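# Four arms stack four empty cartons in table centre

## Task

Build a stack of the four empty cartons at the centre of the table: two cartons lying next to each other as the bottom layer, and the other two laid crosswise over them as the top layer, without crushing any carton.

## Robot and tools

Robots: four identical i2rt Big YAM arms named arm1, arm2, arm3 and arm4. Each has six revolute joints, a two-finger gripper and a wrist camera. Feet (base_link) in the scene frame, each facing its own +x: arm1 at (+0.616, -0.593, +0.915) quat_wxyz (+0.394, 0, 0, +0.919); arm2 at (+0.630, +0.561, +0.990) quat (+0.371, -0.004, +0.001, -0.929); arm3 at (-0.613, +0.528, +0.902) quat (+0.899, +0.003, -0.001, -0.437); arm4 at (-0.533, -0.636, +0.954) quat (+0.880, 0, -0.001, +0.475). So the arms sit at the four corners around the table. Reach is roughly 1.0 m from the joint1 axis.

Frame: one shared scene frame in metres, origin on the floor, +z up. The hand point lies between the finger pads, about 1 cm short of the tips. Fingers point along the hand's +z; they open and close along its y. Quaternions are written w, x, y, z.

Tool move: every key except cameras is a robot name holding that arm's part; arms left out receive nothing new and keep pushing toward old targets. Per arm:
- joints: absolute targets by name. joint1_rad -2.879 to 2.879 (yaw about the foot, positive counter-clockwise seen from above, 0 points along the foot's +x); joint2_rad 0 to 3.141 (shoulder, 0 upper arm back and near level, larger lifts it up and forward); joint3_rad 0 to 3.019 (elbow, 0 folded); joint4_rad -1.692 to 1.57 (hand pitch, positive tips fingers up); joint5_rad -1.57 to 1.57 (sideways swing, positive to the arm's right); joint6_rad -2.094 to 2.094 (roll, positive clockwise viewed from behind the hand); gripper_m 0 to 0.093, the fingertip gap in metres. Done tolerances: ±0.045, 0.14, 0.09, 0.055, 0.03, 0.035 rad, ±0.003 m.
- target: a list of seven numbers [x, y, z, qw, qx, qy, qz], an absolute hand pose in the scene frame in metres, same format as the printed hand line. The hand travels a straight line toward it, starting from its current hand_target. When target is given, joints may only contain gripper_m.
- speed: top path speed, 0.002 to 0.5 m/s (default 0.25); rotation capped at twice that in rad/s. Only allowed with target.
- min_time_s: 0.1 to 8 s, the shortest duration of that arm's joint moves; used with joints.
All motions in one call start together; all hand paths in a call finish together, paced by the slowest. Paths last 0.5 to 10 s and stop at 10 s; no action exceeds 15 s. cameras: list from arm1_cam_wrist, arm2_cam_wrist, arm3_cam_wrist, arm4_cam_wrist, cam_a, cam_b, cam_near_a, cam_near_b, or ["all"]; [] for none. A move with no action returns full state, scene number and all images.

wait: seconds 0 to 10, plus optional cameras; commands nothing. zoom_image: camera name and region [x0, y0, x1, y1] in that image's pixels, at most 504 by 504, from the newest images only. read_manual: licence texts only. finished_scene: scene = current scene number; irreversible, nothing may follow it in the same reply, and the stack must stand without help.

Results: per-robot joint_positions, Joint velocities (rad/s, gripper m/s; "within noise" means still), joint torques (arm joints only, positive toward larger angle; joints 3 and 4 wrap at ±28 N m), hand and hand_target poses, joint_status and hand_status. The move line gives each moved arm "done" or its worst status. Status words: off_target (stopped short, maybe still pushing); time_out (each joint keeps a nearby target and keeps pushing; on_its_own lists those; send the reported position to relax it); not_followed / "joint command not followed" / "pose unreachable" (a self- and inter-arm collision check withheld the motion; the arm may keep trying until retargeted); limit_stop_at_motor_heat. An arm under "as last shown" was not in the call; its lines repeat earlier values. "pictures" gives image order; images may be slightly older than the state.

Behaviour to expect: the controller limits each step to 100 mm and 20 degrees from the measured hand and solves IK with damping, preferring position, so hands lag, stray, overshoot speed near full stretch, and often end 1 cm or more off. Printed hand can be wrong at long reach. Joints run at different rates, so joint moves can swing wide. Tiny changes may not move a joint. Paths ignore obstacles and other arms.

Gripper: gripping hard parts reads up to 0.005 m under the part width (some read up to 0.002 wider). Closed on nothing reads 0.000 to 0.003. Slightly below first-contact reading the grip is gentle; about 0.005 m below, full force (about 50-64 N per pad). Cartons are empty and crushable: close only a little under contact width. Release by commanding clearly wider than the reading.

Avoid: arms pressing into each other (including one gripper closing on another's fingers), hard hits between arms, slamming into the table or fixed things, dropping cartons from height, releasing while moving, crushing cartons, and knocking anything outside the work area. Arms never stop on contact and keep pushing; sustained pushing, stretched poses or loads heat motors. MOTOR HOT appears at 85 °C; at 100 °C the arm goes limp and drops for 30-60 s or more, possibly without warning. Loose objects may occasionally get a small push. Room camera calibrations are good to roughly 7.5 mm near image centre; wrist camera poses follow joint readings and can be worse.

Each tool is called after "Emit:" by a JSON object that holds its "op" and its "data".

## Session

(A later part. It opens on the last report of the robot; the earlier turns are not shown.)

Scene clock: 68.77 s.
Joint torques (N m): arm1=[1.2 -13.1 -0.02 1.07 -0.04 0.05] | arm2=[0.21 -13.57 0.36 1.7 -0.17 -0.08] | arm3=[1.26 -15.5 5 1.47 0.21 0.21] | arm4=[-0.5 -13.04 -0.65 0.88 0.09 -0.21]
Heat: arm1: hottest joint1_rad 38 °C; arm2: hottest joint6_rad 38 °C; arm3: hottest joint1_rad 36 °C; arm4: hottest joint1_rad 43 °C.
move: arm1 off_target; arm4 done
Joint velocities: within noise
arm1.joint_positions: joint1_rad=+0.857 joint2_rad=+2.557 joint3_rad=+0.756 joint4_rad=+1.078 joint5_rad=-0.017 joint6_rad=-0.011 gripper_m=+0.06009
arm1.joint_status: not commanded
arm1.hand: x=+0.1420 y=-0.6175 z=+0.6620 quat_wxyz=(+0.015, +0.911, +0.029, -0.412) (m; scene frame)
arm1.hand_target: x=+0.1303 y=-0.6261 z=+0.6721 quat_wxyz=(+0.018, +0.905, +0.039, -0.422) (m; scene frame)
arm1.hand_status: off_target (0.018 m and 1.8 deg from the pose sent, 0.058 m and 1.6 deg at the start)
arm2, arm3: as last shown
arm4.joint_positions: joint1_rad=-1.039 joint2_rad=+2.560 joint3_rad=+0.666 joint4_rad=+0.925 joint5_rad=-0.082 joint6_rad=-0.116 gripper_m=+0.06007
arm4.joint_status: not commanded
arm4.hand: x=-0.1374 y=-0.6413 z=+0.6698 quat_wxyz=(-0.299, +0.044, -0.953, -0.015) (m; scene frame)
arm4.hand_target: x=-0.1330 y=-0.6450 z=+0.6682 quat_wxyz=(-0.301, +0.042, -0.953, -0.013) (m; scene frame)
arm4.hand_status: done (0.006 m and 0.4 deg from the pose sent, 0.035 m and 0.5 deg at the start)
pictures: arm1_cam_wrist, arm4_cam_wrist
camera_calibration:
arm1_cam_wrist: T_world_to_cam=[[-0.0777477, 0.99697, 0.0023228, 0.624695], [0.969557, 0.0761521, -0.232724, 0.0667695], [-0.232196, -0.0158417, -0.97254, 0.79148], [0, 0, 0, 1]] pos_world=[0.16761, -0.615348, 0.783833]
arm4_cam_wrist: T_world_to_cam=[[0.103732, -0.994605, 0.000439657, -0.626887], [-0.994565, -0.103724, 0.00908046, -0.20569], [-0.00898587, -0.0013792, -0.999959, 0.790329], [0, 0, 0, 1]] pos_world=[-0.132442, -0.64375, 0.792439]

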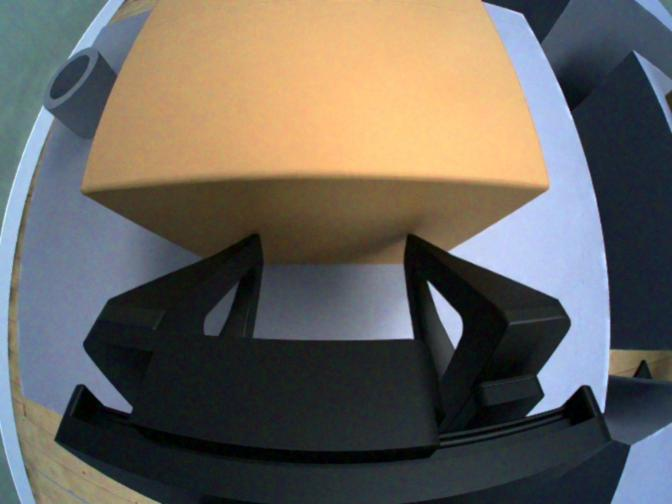

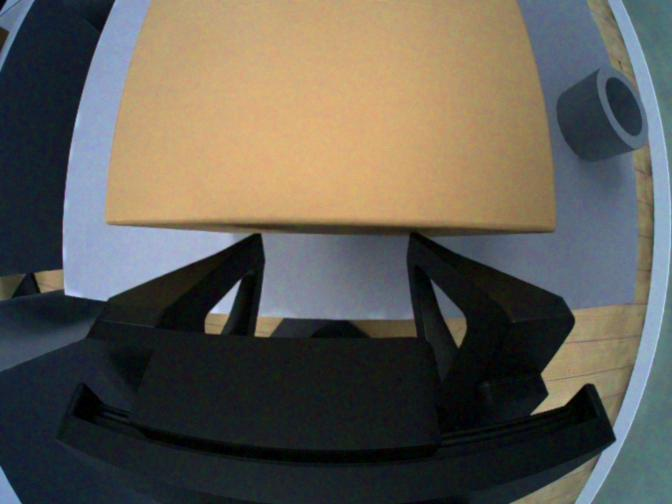

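Emit:
{"op": "move", "data": {"arm1": {"target":[0.097,-0.628,0.68,0.0184,0.9054,0.0395,-0.4222],"speed":0.06}, "arm4": {"target":[-0.097,-0.643,0.676,0.3004,-0.0416,0.9528,0.0131],"speed":0.06}}}

Emit:
{"op": "move", "data": {"arm1": {"target":[0.095,-0.628,0.90,0.0184,0.9054,0.0395,-0.4222],"speed":0.1}, "arm4": {"target":[-0.095,-0.643,0.896,0.3004,-0.0416,0.9528,0.0131],"speed":0.1}, "cameras": ["arm1_cam_wrist","arm4_cam_wrist","cam_near_b"]}}

Scene clock: 70.83 s.
Joint torques (N m): arm1=[1.32 -14.51 2.56 1.5 -0.04 0.06] | arm2=[0.79 -13.74 0.42 1.85 -0.12 -0.03] | arm3=[1.38 -15.56 5.01 1.5 0.22 0.2] | arm4=[0.5 -16.03 1.89 1.37 0.03 -0.16]
Heat: arm1: hottest joint1_rad 38 °C; arm2: hottest joint6_rad 37 °C; arm3: hottest joint1_rad 36 °C; arm4: hottest joint1_rad 43 °C.
move: arm1 off_target; arm4 off_target
Joint velocities: within noise
arm1.joint_positions: joint1_rad=+0.857 joint2_rad=+2.529 joint3_rad=+0.783 joint4_rad=+0.962 joint5_rad=-0.017 joint6_rad=-0.012 gripper_m=+0.06009
arm1.joint_status: not commanded
arm1.hand: x=+0.1366 y=-0.6178 z=+0.6564 quat_wxyz=(+0.015, +0.923, +0.030, -0.383) (m; scene frame)
arm1.hand_target: x=+0.0988 y=-0.6282 z=+0.6814 quat_wxyz=(+0.019, +0.905, +0.039, -0.422) (m; scene frame)
arm1.hand_status: off_target (0.047 m and 5.0 deg from the pose sent, 0.050 m and 1.8 deg at the start)
arm2, arm3: as last shown
arm4.joint_positions: joint1_rad=-1.039 joint2_rad=+2.532 joint3_rad=+0.702 joint4_rad=+0.792 joint5_rad=-0.073 joint6_rad=-0.110 gripper_m=+0.06007
arm4.joint_status: not commanded
arm4.hand: x=-0.1332 y=-0.6430 z=+0.6631 quat_wxyz=(-0.266, +0.039, -0.963, -0.015) (m; scene frame)
arm4.hand_target: x=-0.0980 y=-0.6430 z=+0.6773 quat_wxyz=(-0.300, +0.042, -0.953, -0.013) (m; scene frame)
arm4.hand_status: off_target (0.038 m and 4.2 deg from the pose sent, 0.041 m and 0.4 deg at the start)
pictures: none

Scene clock: 73.70 s.
Joint torques (N m): arm1=[1.14 -13.16 6.69 2.45 -0.06 0.12] | arm2=[0.15 -13.68 0.34 1.59 -0.13 -0.07] | arm3=[1.32 -15.62 5 1.48 0.22 0.2] | arm4=[0.44 -12.86 7.77 2.3 0.03 -0.16]
Heat: arm1: hottest joint1_rad 38 °C; arm2: hottest joint6_rad 37 °C; arm3: hottest joint1_rad 36 °C; arm4: hottest joint1_rad 42 °C.
move: arm1 off_target; arm4 off_target
Joint velocities: within noise
arm1.joint_positions: joint1_rad=+0.857 joint2_rad=+1.816 joint3_rad=+0.601 joint4_rad=+0.388 joint5_rad=-0.017 joint6_rad=-0.018 gripper_m=+0.06009
arm1.joint_status: not commanded
arm1.hand: x=+0.1359 y=-0.6181 z=+0.8559 quat_wxyz=(+0.014, +0.931, +0.033, -0.363) (m; scene frame)
arm1.hand_target: x=+0.0980 y=-0.6280 z=+0.9010 quat_wxyz=(+0.019, +0.905, +0.040, -0.422) (m; scene frame)
arm1.hand_status: off_target (0.061 m and 7.4 deg from the pose sent, 0.247 m and 5.0 deg at the start)
arm2.joint_positions: joint1_rad=-0.556 joint2_rad=+2.669 joint3_rad=+0.765 joint4_rad=+1.130 joint5_rad=+0.201 joint6_rad=+0.168 gripper_m=+0.06009
arm2.joint_status: not commanded
arm2.hand: x=+0.1895 y=+0.5067 z=+0.7043 quat_wxyz=(+0.019, -0.916, +0.023, +0.400) (m; scene frame)
arm2.hand_target: x=+0.1655 y=+0.5031 z=+0.7204 quat_wxyz=(+0.012, -0.906, +0.026, +0.423) (m; scene frame)
arm2.hand_status: not commanded
arm3.joint_positions: joint1_rad=+0.918 joint2_rad=+2.273 joint3_rad=+0.811 joint4_rad=+0.705 joint5_rad=+0.064 joint6_rad=+0.044 gripper_m=+0.06009
arm3.joint_status: not commanded
arm3.hand: x=-0.0730 y=+0.5244 z=+0.7290 quat_wxyz=(-0.397, -0.027, -0.917, +0.016) (m; scene frame)
arm3.hand_target: x=-0.0462 y=+0.5312 z=+0.7451 quat_wxyz=(-0.422, -0.026, -0.906, +0.012) (m; scene frame)
arm3.hand_status: not commanded
arm4.joint_positions: joint1_rad=-1.039 joint2_rad=+1.747 joint3_rad=+0.511 joint4_rad=+0.160 joint5_rad=-0.072 joint6_rad=-0.109 gripper_m=+0.06007
arm4.joint_status: not commanded
arm4.hand: x=-0.1342 y=-0.6435 z=+0.8669 quat_wxyz=(-0.247, +0.038, -0.968, -0.016) (m; scene frame)
arm4.hand_target: x=-0.0967 y=-0.6429 z=+0.8972 quat_wxyz=(-0.301, +0.042, -0.953, -0.013) (m; scene frame)
arm4.hand_status: off_target (0.049 m and 6.3 deg from the pose sent, 0.236 m and 4.2 deg at the start)
pictures: arm1_cam_wrist, arm4_cam_wrist, cam_near_b
camera_calibration:
arm1_cam_wrist: T_world_to_cam=[[-0.0842575, 0.996437, 0.00362335, 0.623794], [0.988054, 0.0840184, -0.129193, 0.0316418], [-0.129037, -0.00730543, -0.991613, 0.986143], [0, 0, 0, 1]] pos_world=[0.148545, -0.617026, 0.9797]
arm4_cam_wrist: T_world_to_cam=[[0.0925809, -0.995645, -0.0109522, -0.62176], [-0.988819, -0.0932264, 0.116387, -0.290007], [-0.116901, 0.0000545874, -0.993144, 0.968006], [0, 0, 0, 1]] pos_world=[-0.11604, -0.646141, 0.988312]

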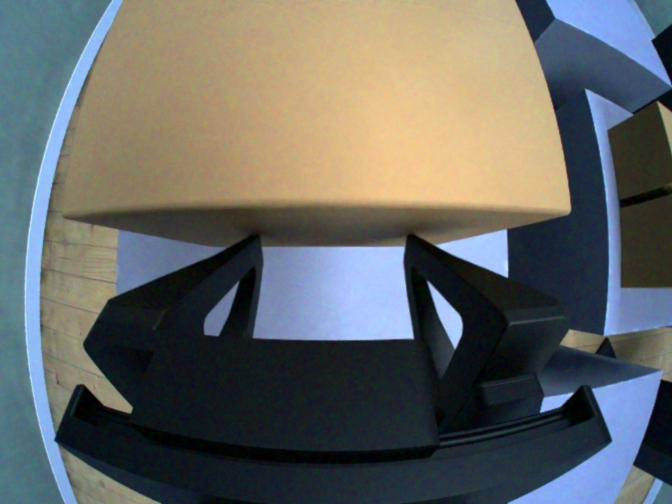

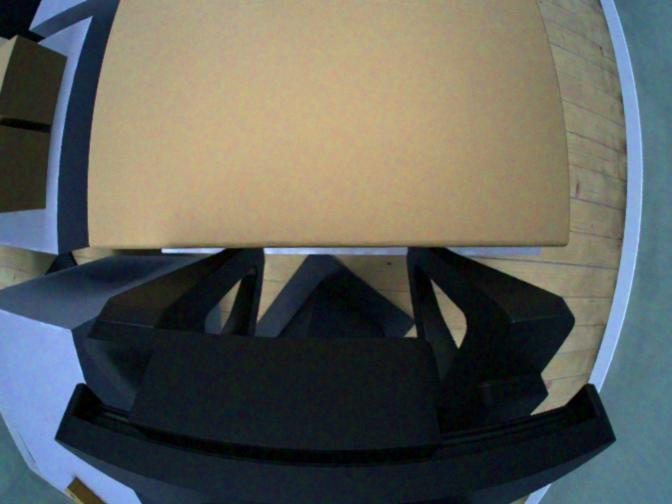

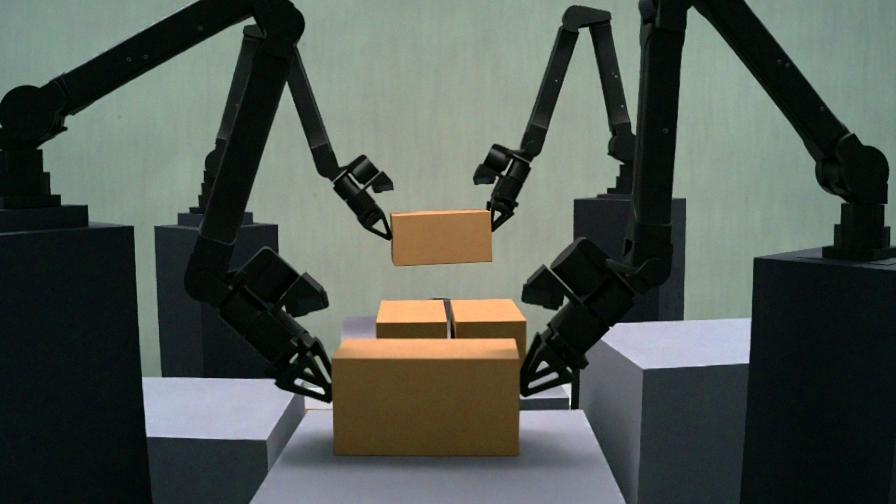

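Emit:
{"op": "move", "data": {"arm1": {"target":[0.092,-0.51,0.90,0.0074,0.9062,0.0158,-0.4225],"speed":0.06}, "arm4": {"target":[-0.092,-0.518,0.892,0.3007,-0.0166,0.9536,0.0052],"speed":0.06}, "cameras": ["arm1_cam_wrist","arm4_cam_wrist","cam_near_b"]}}

Scene clock: 77.37 s.
Joint torques (N m): arm1=[-0.79 -11.34 8.7 1.8 -0.32 0.02] | arm2=[0.91 -13.16 0.35 1.74 -0.11 -0.04] | arm3=[1.32 -15.56 5.03 1.48 0.22 0.2] | arm4=[0.91 -10.52 11.03 1.63 0.42 -0.11]
Heat: arm1: hottest joint1_rad 38 °C; arm2: hottest joint6_rad 37 °C; arm3: hottest joint1_rad 36 °C; arm4: hottest joint1_rad 42 °C.
move: arm1 off_target; arm4 off_target
Joint velocities: within noise
arm1.joint_positions: joint1_rad=+0.598 joint2_rad=+1.801 joint3_rad=+0.607 joint4_rad=+0.367 joint5_rad=-0.185 joint6_rad=-0.159 gripper_m=+0.06009
arm1.joint_status: not commanded
arm1.hand: x=+0.1389 y=-0.5226 z=+0.8632 quat_wxyz=(+0.018, +0.928, +0.009, -0.372) (m; scene frame)
arm1.hand_target: x=+0.0959 y=-0.5104 z=+0.9027 quat_wxyz=(+0.007, +0.906, +0.016, -0.423) (m; scene frame)
arm1.hand_status: off_target (0.061 m and 6.5 deg from the pose sent, 0.125 m and 7.7 deg at the start)
arm2, arm3: as last shown
arm4.joint_positions: joint1_rad=-0.675 joint2_rad=+1.744 joint3_rad=+0.534 joint4_rad=+0.141 joint5_rad=+0.162 joint6_rad=+0.236 gripper_m=+0.06007
arm4.joint_status: not commanded
arm4.hand: x=-0.1366 y=-0.5367 z=+0.8734 quat_wxyz=(-0.260, +0.018, -0.965, +0.007) (m; scene frame)
arm4.hand_target: x=-0.0951 y=-0.5186 z=+0.8951 quat_wxyz=(-0.301, +0.017, -0.954, -0.006) (m; scene frame)
arm4.hand_status: off_target (0.052 m and 5.0 deg from the pose sent, 0.135 m and 6.9 deg at the start)
pictures: arm1_cam_wrist, arm4_cam_wrist, cam_near_b
camera_calibration:
arm1_cam_wrist: T_world_to_cam=[[-0.0423798, 0.998859, -0.0220257, 0.546489], [0.988246, 0.0386681, -0.147902, 0.0139905], [-0.146881, -0.0280348, -0.988757, 0.983725], [0, 0, 0, 1]] pos_world=[0.153825, -0.518827, 0.986771]
arm4_cam_wrist: T_world_to_cam=[[0.0424772, -0.998785, 0.024995, -0.555134], [-0.994978, -0.0400193, 0.0917459, -0.233946], [-0.0906342, -0.0287666, -0.995469, 0.9643], [0, 0, 0, 1]] pos_world=[-0.121792, -0.536082, 0.99527]

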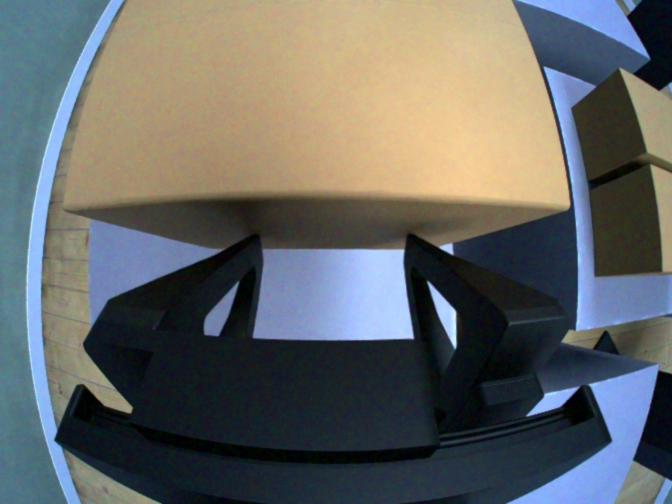

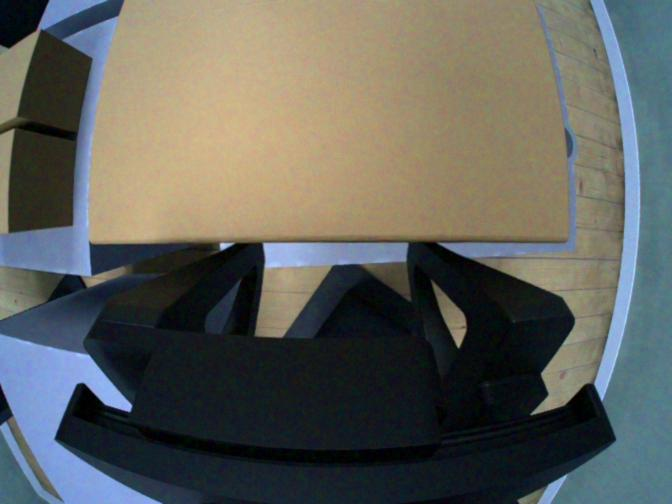

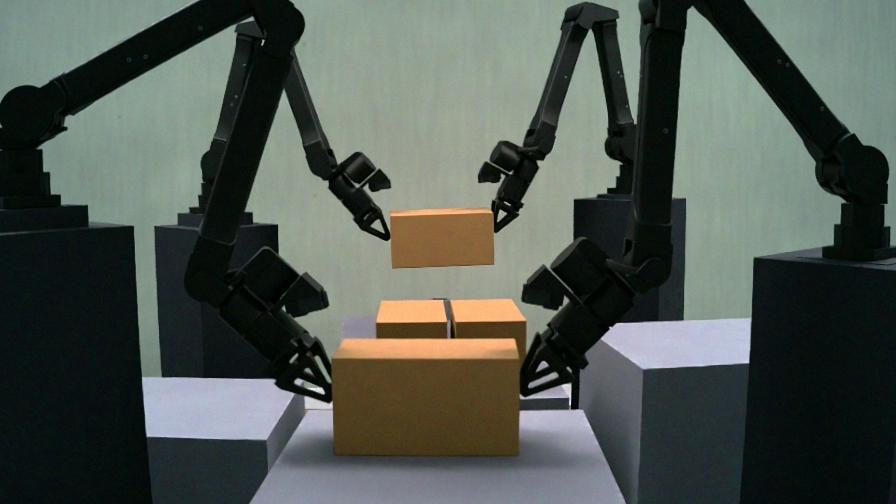

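Emit:
{"op": "move", "data": {"arm1": {"target":[0.085,-0.385,0.90,0,0.9063,0,-0.4226],"speed":0.06}, "arm4": {"target":[-0.085,-0.380,0.89,0.3007,0,0.9537,0],"speed":0.06}}}

Emit:
{"op": "move", "data": {"arm1": {"target":[0.078,-0.255,0.90,0,0.9063,0,-0.4226],"speed":0.06}, "arm4": {"target":[-0.078,-0.250,0.89,0.3007,0,0.9537,0],"speed":0.06}, "cameras": ["arm1_cam_wrist","arm4_cam_wrist","cam_near_b","cam_near_a"]}}

Scene clock: 80.97 s.
Joint torques (N m): arm1=[0.03 -10.7 10.69 2.1 -0.58 0.12] | arm2=[0.73 -13.63 0.36 1.63 -0.11 -0.07] | arm3=[1.2 -15.62 5.03 1.47 0.22 0.21] | arm4=[-0.15 -12.63 13.5 1.73 0.93 -0.27]
Heat: arm1: hottest joint1_rad 38 °C; arm2: hottest joint2_rad 37 °C; arm3: hottest joint1_rad 36 °C; arm4: hottest joint1_rad 42 °C.
move: arm1 off_target; arm4 off_target
Joint velocities: within noise
arm1.joint_positions: joint1_rad=+0.326 joint2_rad=+1.843 joint3_rad=+0.726 joint4_rad=+0.238 joint5_rad=-0.350 joint6_rad=-0.329 gripper_m=+0.06009
arm1.joint_status: not commanded
arm1.hand: x=+0.1386 y=-0.4085 z=+0.8656 quat_wxyz=(+0.019, +0.928, -0.013, -0.371) (m; scene frame)
arm1.hand_target: x=+0.0907 y=-0.3873 z=+0.9042 quat_wxyz=(+0.000, +0.906, +0.000, -0.422) (m; scene frame)
arm1.hand_status: off_target (0.068 m and 6.9 deg from the pose sent, 0.152 m and 6.8 deg at the start)
arm2, arm3: as last shown
arm4.joint_positions: joint1_rad=-0.350 joint2_rad=+1.851 joint3_rad=+0.731 joint4_rad=-0.056 joint5_rad=+0.334 joint6_rad=+0.556 gripper_m=+0.06007
arm4.joint_status: not commanded
arm4.hand: x=-0.1375 y=-0.4135 z=+0.8662 quat_wxyz=(-0.252, +0.008, -0.967, +0.025) (m; scene frame)
arm4.hand_target: x=-0.0896 y=-0.3825 z=+0.8950 quat_wxyz=(-0.301, +0.000, -0.954, +0.000) (m; scene frame)
arm4.hand_status: off_target (0.067 m and 6.5 deg from the pose sent, 0.166 m and 5.3 deg at the start)
pictures: none

Scene clock: 83.80 s.
Joint torques (N m): arm1=[1.55 -13.27 12.46 2.24 -0.95 0.26] | arm2=[0.85 -13.33 0.21 1.83 -0.17 -0.03] | arm3=[1.26 -15.62 5 1.47 0.21 0.21] | arm4=[-2.14 -15.21 15.21 1.68 1.51 -0.37]
Heat: arm1: hottest joint3_rad 39 °C; arm2: hottest joint2_rad 37 °C; arm3: hottest joint1_rad 36 °C; arm4: hottest joint1_rad 42 °C.
move: arm1 off_target; arm4 off_target
Joint velocities: within noise
arm1.joint_positions: joint1_rad=+0.094 joint2_rad=+1.968 joint3_rad=+0.952 joint4_rad=+0.031 joint5_rad=-0.494 joint6_rad=-0.513 gripper_m=+0.06008
arm1.joint_status: not commanded
arm1.hand: x=+0.1409 y=-0.2888 z=+0.8541 quat_wxyz=(+0.030, +0.931, -0.024, -0.364) (m; scene frame)
arm1.hand_target: x=+0.0855 y=-0.2605 z=+0.9061 quat_wxyz=(+0.000, +0.906, +0.001, -0.423) (m; scene frame)
arm1.hand_status: off_target (0.085 m and 8.5 deg from the pose sent, 0.169 m and 6.9 deg at the start)
arm2, arm3: as last shown
arm4.joint_positions: joint1_rad=-0.131 joint2_rad=+2.000 joint3_rad=+1.022 joint4_rad=-0.277 joint5_rad=+0.408 joint6_rad=+0.754 gripper_m=+0.06007
arm4.joint_status: not commanded
arm4.hand: x=-0.1357 y=-0.2823 z=+0.8623 quat_wxyz=(-0.252, +0.019, -0.967, +0.026) (m; scene frame)
arm4.hand_target: x=-0.0827 y=-0.2551 z=+0.8949 quat_wxyz=(-0.301, -0.001, -0.954, +0.001) (m; scene frame)
arm4.hand_status: off_target (0.072 m and 6.9 deg from the pose sent, 0.176 m and 6.5 deg at the start)
pictures: arm1_cam_wrist, arm4_cam_wrist, cam_near_a, cam_near_b
camera_calibration:
arm1_cam_wrist: T_world_to_cam=[[0.0100817, 0.997553, -0.0691849, 0.345268], [0.991254, -0.0190743, -0.13058, -0.030179], [-0.13158, -0.0672633, -0.989021, 0.968289], [0, 0, 0, 1]] pos_world=[0.153841, -0.279869, 0.977605]
arm4_cam_wrist: T_world_to_cam=[[0.0339654, -0.997441, 0.0629076, -0.33421], [-0.993603, -0.0269175, 0.109677, -0.23335], [-0.107703, -0.0662304, -0.991975, 0.944743], [0, 0, 0, 1]] pos_world=[-0.118754, -0.277065, 0.983779]

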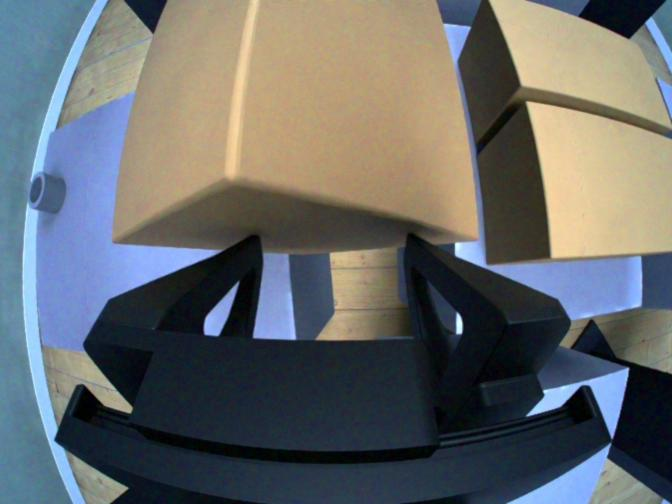

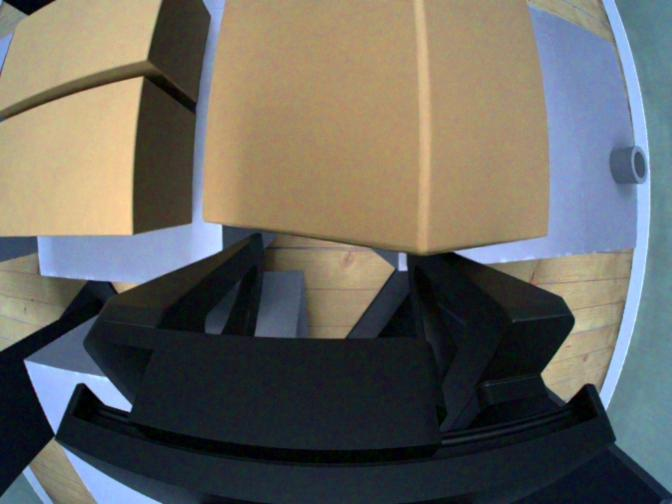

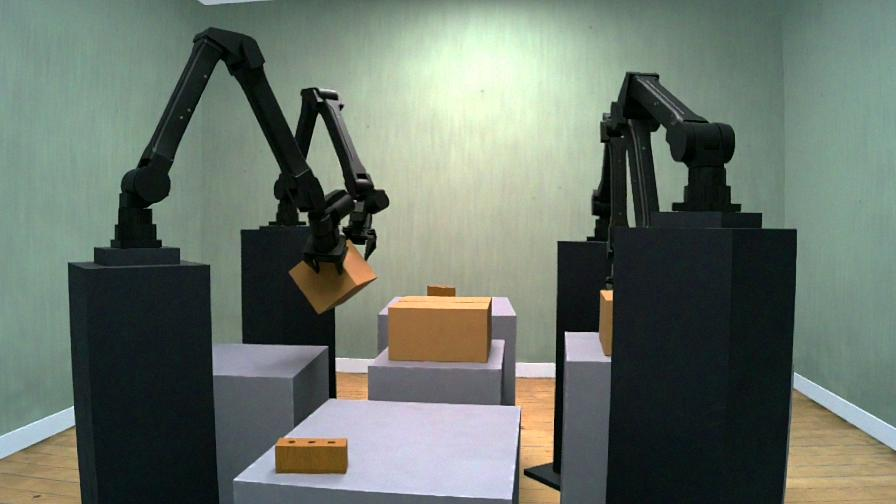

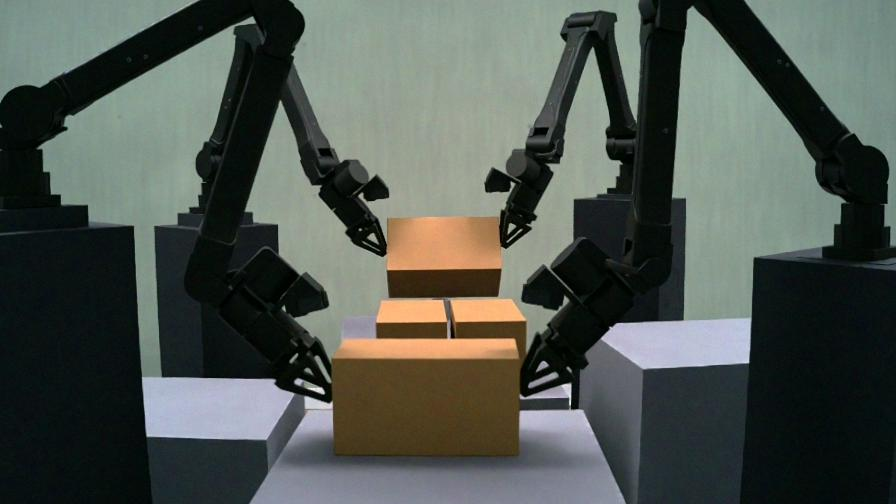

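Emit:
{"op": "zoom_image", "data": {"camera": "cam_near_a", "region": [260, 180, 440, 340]}}

Emit:
{"op": "zoom_image", "data": {"camera": "arm1_cam_wrist", "region": [100, 150, 500, 350]}}

Emit:
{"op": "zoom_image", "data": {"camera": "arm4_cam_wrist", "region": [150, 150, 550, 350]}}

Scaled by 2.800 from the camera's 896x504 image, which has a finer 1280x720 frame.

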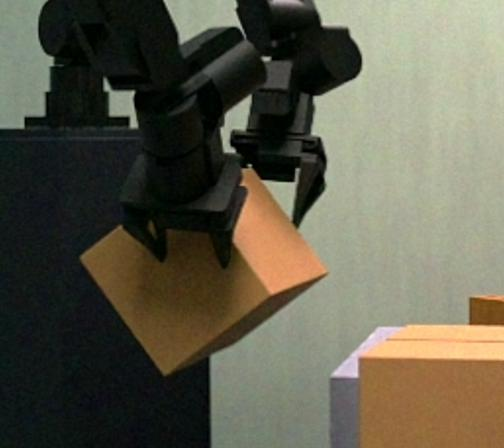

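Scaled by 1.260 from the camera's 672x504 image, which has a finer 960x720 frame.

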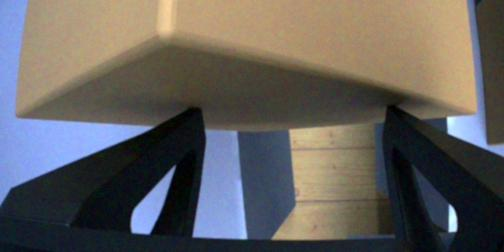

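Scaled by 1.260 from the camera's 672x504 image, which has a finer 960x720 frame.

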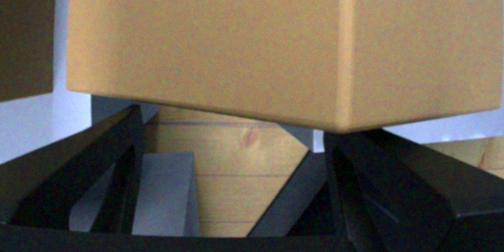

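Emit:
{"op": "move", "data": {"arm1": {"target":[0.090,-0.45,0.87,0,0.9063,0,-0.4226],"speed":0.06}, "arm4": {"target":[-0.090,-0.45,0.86,0.3007,0,0.9537,0],"speed":0.06}}}

Emit:
{"op": "move", "data": {"arm1": {"target":[0.095,-0.55,0.80,0,0.9063,0,-0.4226],"speed":0.06}, "arm4": {"target":[-0.095,-0.55,0.79,0.3007,0,0.9537,0],"speed":0.06}, "cameras": ["arm1_cam_wrist","arm4_cam_wrist","cam_near_b","cam_near_a"]}}

Scene clock: 91.30 s.
Joint torques (N m): arm1=[1.9 -14.62 5.91 3.77 -0.14 0.36] | arm2=[0.79 -14.27 0.09 1.77 -0.12 -0.04] | arm3=[1.26 -15.62 5.03 1.47 0.21 0.21] | arm4=[-2.37 -16.5 6.52 3.08 0.77 -0.44]
Heat: arm1: hottest joint3_rad 40 °C; arm2: hottest joint2_rad 37 °C; arm3: hottest joint1_rad 36 °C; arm4: hottest joint1_rad 42 °C.
move: arm1 off_target; arm4 off_target
Joint velocities: within noise
arm1.joint_positions: joint1_rad=+0.437 joint2_rad=+1.947 joint3_rad=+0.692 joint4_rad=+0.360 joint5_rad=-0.268 joint6_rad=-0.259 gripper_m=+0.06009
arm1.joint_status: not commanded
arm1.hand: x=+0.1393 y=-0.4555 z=+0.8207 quat_wxyz=(+0.018, +0.936, -0.009, -0.351) (m; scene frame)
arm1.hand_target: x=+0.0937 y=-0.4516 z=+0.8717 quat_wxyz=(+0.002, +0.906, +0.000, -0.422) (m; scene frame)
arm1.hand_status: off_target (0.070 m and 9.2 deg from the pose sent, 0.170 m and 8.5 deg at the start)
arm2, arm3: as last shown
arm4.joint_positions: joint1_rad=-0.454 joint2_rad=+1.939 joint3_rad=+0.677 joint4_rad=+0.109 joint5_rad=+0.271 joint6_rad=+0.449 gripper_m=+0.06007
arm4.joint_status: not commanded
arm4.hand: x=-0.1340 y=-0.4537 z=+0.8291 quat_wxyz=(-0.244, +0.015, -0.969, +0.018) (m; scene frame)
arm4.hand_target: x=-0.0921 y=-0.4514 z=+0.8613 quat_wxyz=(-0.301, -0.001, -0.954, +0.002) (m; scene frame)
arm4.hand_status: off_target (0.054 m and 7.2 deg from the pose sent, 0.174 m and 6.9 deg at the start)
pictures: none

Scene clock: 93.97 s.
Joint torques (N m): arm1=[1.14 -11.58 4.67 3.77 0.15 0.24] | arm2=[0.91 -13.74 0.35 1.83 -0.18 -0.06] | arm3=[1.2 -15.68 5.03 1.47 0.21 0.21] | arm4=[-1.9 -13.27 4.57 3.32 0.47 -0.3]
Heat: arm1: hottest joint3_rad 40 °C; arm2: hottest joint2_rad 37 °C; arm3: hottest joint1_rad 36 °C; arm4: hottest joint1_rad 42 °C.
move: arm1 off_target; arm4 off_target
Joint velocities: within noise
arm1.joint_positions: joint1_rad=+0.686 joint2_rad=+2.109 joint3_rad=+0.639 joint4_rad=+0.642 joint5_rad=-0.090 joint6_rad=-0.086 gripper_m=+0.06009
arm1.joint_status: not commanded
arm1.hand: x=+0.1374 y=-0.5487 z=+0.7735 quat_wxyz=(+0.004, +0.931, -0.001, -0.365) (m; scene frame)
arm1.hand_target: x=+0.0977 y=-0.5506 z=+0.8020 quat_wxyz=(+0.001, +0.907, +0.000, -0.422) (m; scene frame)
arm1.hand_status: off_target (0.050 m and 7.2 deg from the pose sent, 0.106 m and 9.2 deg at the start)
arm2, arm3: as last shown
arm4.joint_positions: joint1_rad=-0.713 joint2_rad=+2.111 joint3_rad=+0.583 joint4_rad=+0.447 joint5_rad=+0.140 joint6_rad=+0.222 gripper_m=+0.06007
arm4.joint_status: not commanded
arm4.hand: x=-0.1343 y=-0.5484 z=+0.7753 quat_wxyz=(-0.251, +0.010, -0.968, +0.005) (m; scene frame)
arm4.hand_target: x=-0.0968 y=-0.5507 z=+0.7917 quat_wxyz=(-0.300, +0.000, -0.954, +0.001) (m; scene frame)
arm4.hand_status: off_target (0.042 m and 6.0 deg from the pose sent, 0.111 m and 7.2 deg at the start)
pictures: arm1_cam_wrist, arm4_cam_wrist, cam_near_a, cam_near_b
camera_calibration:
arm1_cam_wrist: T_world_to_cam=[[-0.0127242, 0.999913, -0.00336088, 0.552536], [0.991095, 0.0121663, -0.1326, -0.0235698], [-0.132548, -0.00501819, -0.991164, 0.906472], [0, 0, 0, 1]] pos_world=[0.150542, -0.547652, 0.897194]
arm4_cam_wrist: T_world_to_cam=[[0.0276458, -0.999468, 0.0173225, -0.560854], [-0.993608, -0.0255781, 0.109948, -0.229182], [-0.109446, -0.0202514, -0.993786, 0.867447], [0, 0, 0, 1]] pos_world=[-0.117273, -0.548851, 0.89697]

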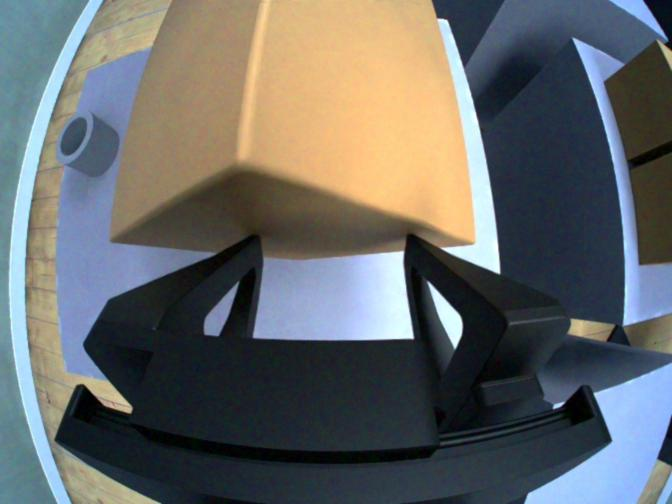

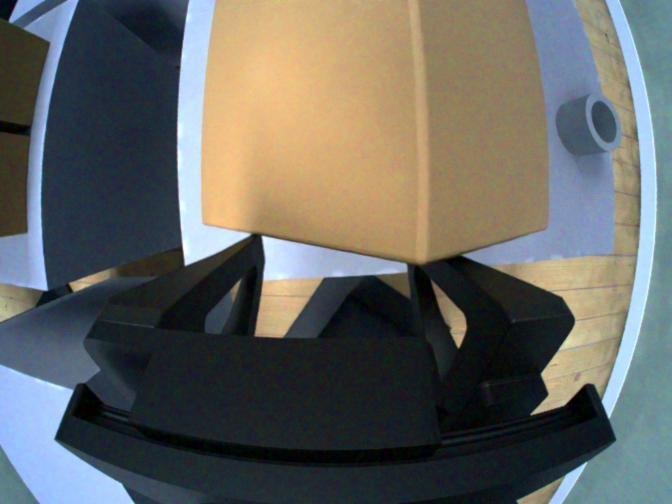

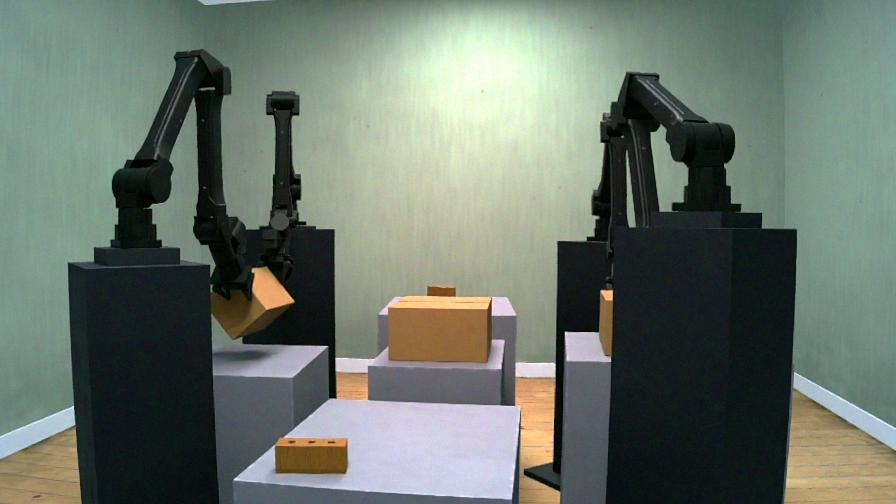

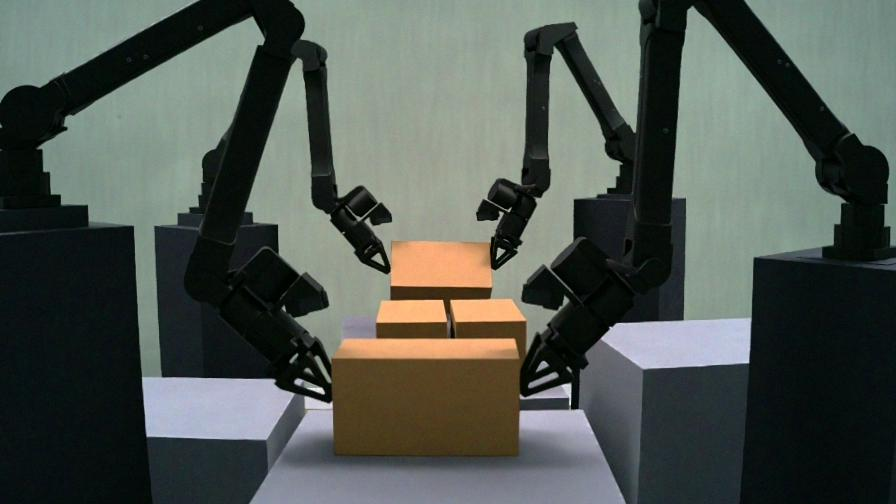

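Emit:
{"op": "move", "data": {"arm1": {"target":[0.098,-0.63,0.75,0,0.9063,0,-0.4226],"speed":0.05}, "arm4": {"target":[-0.098,-0.63,0.74,0.3007,0,0.9537,0],"speed":0.05}}}

Emit:
{"op": "move", "data": {"arm1": {"target":[0.098,-0.63,0.69,0,0.9063,0,-0.4226],"speed":0.03}, "arm4": {"target":[-0.098,-0.63,0.68,0.3007,0,0.9537,0],"speed":0.03}, "cameras": ["arm1_cam_wrist","arm4_cam_wrist","cam_near_b","cam_near_a"]}}

Scene clock: 97.60 s.
Joint torques (N m): arm1=[0.67 -11.11 4.33 3 0.31 0.21] | arm2=[0.62 -13.22 0.31 1.92 -0.14 -0.04] | arm3=[1.26 -15.56 5.03 1.46 0.21 0.2] | arm4=[-1.2 -12.57 4.31 2.63 0.16 -0.2]
Heat: arm1: hottest joint3_rad 40 °C; arm2: hottest joint2_rad 37 °C; arm3: hottest joint1_rad 36 °C; arm4: hottest joint1_rad 42 °C.
move: arm1 off_target; arm4 off_target
Joint velocities: within noise
arm1.joint_positions: joint1_rad=+0.898 joint2_rad=+2.266 joint3_rad=+0.672 joint4_rad=+0.794 joint5_rad=+0.067 joint6_rad=+0.050 gripper_m=+0.06009
arm1.joint_status: not commanded
arm1.hand: x=+0.1364 y=-0.6231 z=+0.7333 quat_wxyz=(-0.005, +0.926, +0.005, -0.377) (m; scene frame)
arm1.hand_target: x=+0.1001 y=-0.6302 z=+0.7521 quat_wxyz=(+0.001, +0.906, +0.000, -0.422) (m; scene frame)
arm1.hand_status: off_target (0.042 m and 5.8 deg from the pose sent, 0.093 m and 7.2 deg at the start)
arm2, arm3: as last shown
arm4.joint_positions: joint1_rad=-0.952 joint2_rad=+2.282 joint3_rad=+0.584 joint4_rad=+0.649 joint5_rad=+0.013 joint6_rad=+0.018 gripper_m=+0.06007
arm4.joint_status: not commanded
arm4.hand: x=-0.1367 y=-0.6235 z=+0.7334 quat_wxyz=(-0.259, +0.008, -0.966, -0.002) (m; scene frame)
arm4.hand_target: x=-0.0998 y=-0.6303 z=+0.7420 quat_wxyz=(-0.300, +0.000, -0.954, +0.000) (m; scene frame)
arm4.hand_status: off_target (0.040 m and 5.1 deg from the pose sent, 0.096 m and 6.0 deg at the start)
pictures: none

Scene clock: 100.23 s.
Joint torques (N m): arm1=[0.67 -11.46 3.99 2.92 0.2 0.18] | arm2=[0.5 -13.74 0.25 1.81 -0.09 -0.01] | arm3=[1.2 -15.56 5.03 1.46 0.21 0.2] | arm4=[-1.2 -13.1 3.02 2.4 0.13 -0.19]
Heat: arm1: hottest joint3_rad 39 °C; arm2: hottest joint2_rad 37 °C; arm3: hottest joint1_rad 36 °C; arm4: hottest joint1_rad 42 °C.
move: arm1 off_target; arm4 off_target
Joint velocities: within noise
arm1.joint_positions: joint1_rad=+0.898 joint2_rad=+2.455 joint3_rad=+0.746 joint4_rad=+0.906 joint5_rad=+0.070 joint6_rad=+0.053 gripper_m=+0.06008
arm1.joint_status: not commanded
arm1.hand: x=+0.1393 y=-0.6223 z=+0.6764 quat_wxyz=(-0.006, +0.927, +0.003, -0.376) (m; scene frame)
arm1.hand_target: x=+0.1003 y=-0.6301 z=+0.6924 quat_wxyz=(+0.001, +0.906, +0.000, -0.422) (m; scene frame)
arm1.hand_status: off_target (0.044 m and 5.9 deg from the pose sent, 0.058 m and 5.8 deg at the start)
arm2, arm3: as last shown
arm4.joint_positions: joint1_rad=-0.954 joint2_rad=+2.483 joint3_rad=+0.680 joint4_rad=+0.766 joint5_rad=+0.013 joint6_rad=+0.018 gripper_m=+0.06007
arm4.joint_status: not commanded
arm4.hand: x=-0.1313 y=-0.6237 z=+0.6774 quat_wxyz=(-0.264, +0.007, -0.964, -0.002) (m; scene frame)
arm4.hand_target: x=-0.0994 y=-0.6302 z=+0.6817 quat_wxyz=(-0.300, +0.000, -0.954, +0.000) (m; scene frame)
arm4.hand_status: off_target (0.034 m and 4.4 deg from the pose sent, 0.066 m and 5.1 deg at the start)
pictures: arm1_cam_wrist, arm4_cam_wrist, cam_near_a, cam_near_b
camera_calibration:
arm1_cam_wrist: T_world_to_cam=[[-0.0130383, 0.999758, 0.0176977, 0.611545], [0.987731, 0.015632, -0.155381, -0.0193733], [-0.155621, 0.0154546, -0.987696, 0.823825], [0, 0, 0, 1]] pos_world=[0.155313, -0.623826, 0.799856]
arm4_cam_wrist: T_world_to_cam=[[0.0262062, -0.999653, 0.00268756, -0.624863], [-0.996218, -0.0258932, 0.0829413, -0.199571], [-0.0828429, -0.00485097, -0.996551, 0.783781], [0, 0, 0, 1]] pos_world=[-0.11751, -0.626012, 0.799309]

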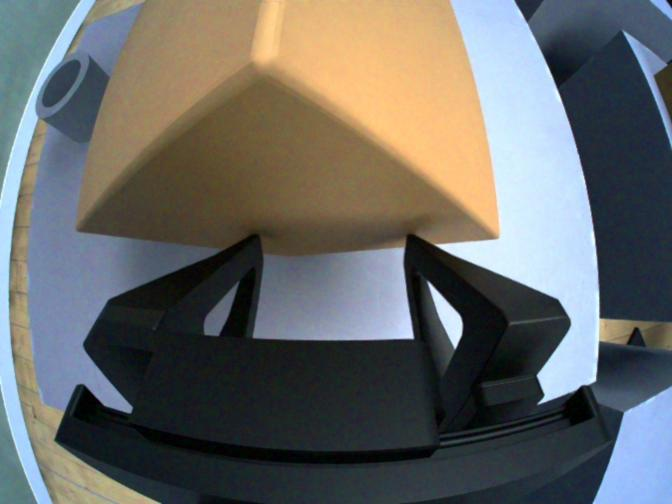

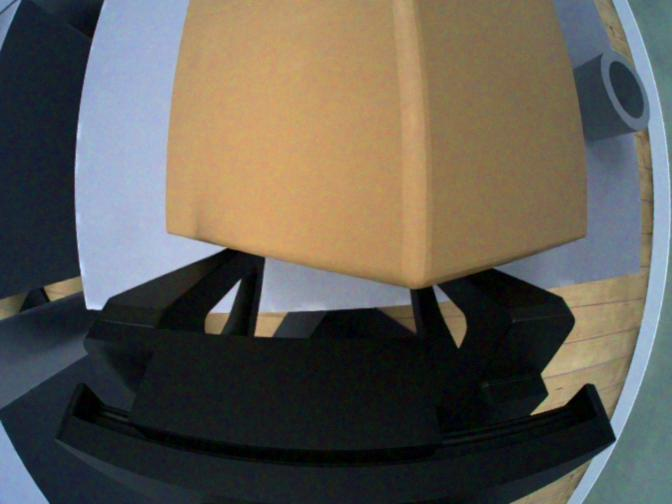

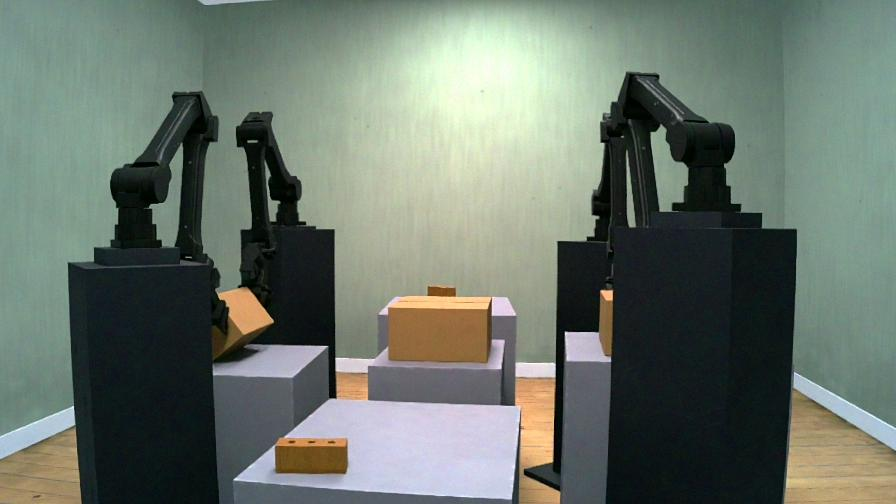

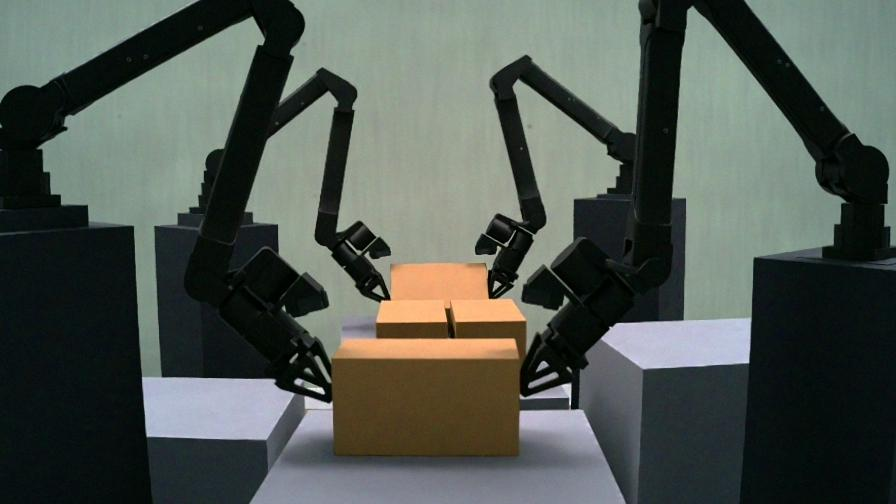

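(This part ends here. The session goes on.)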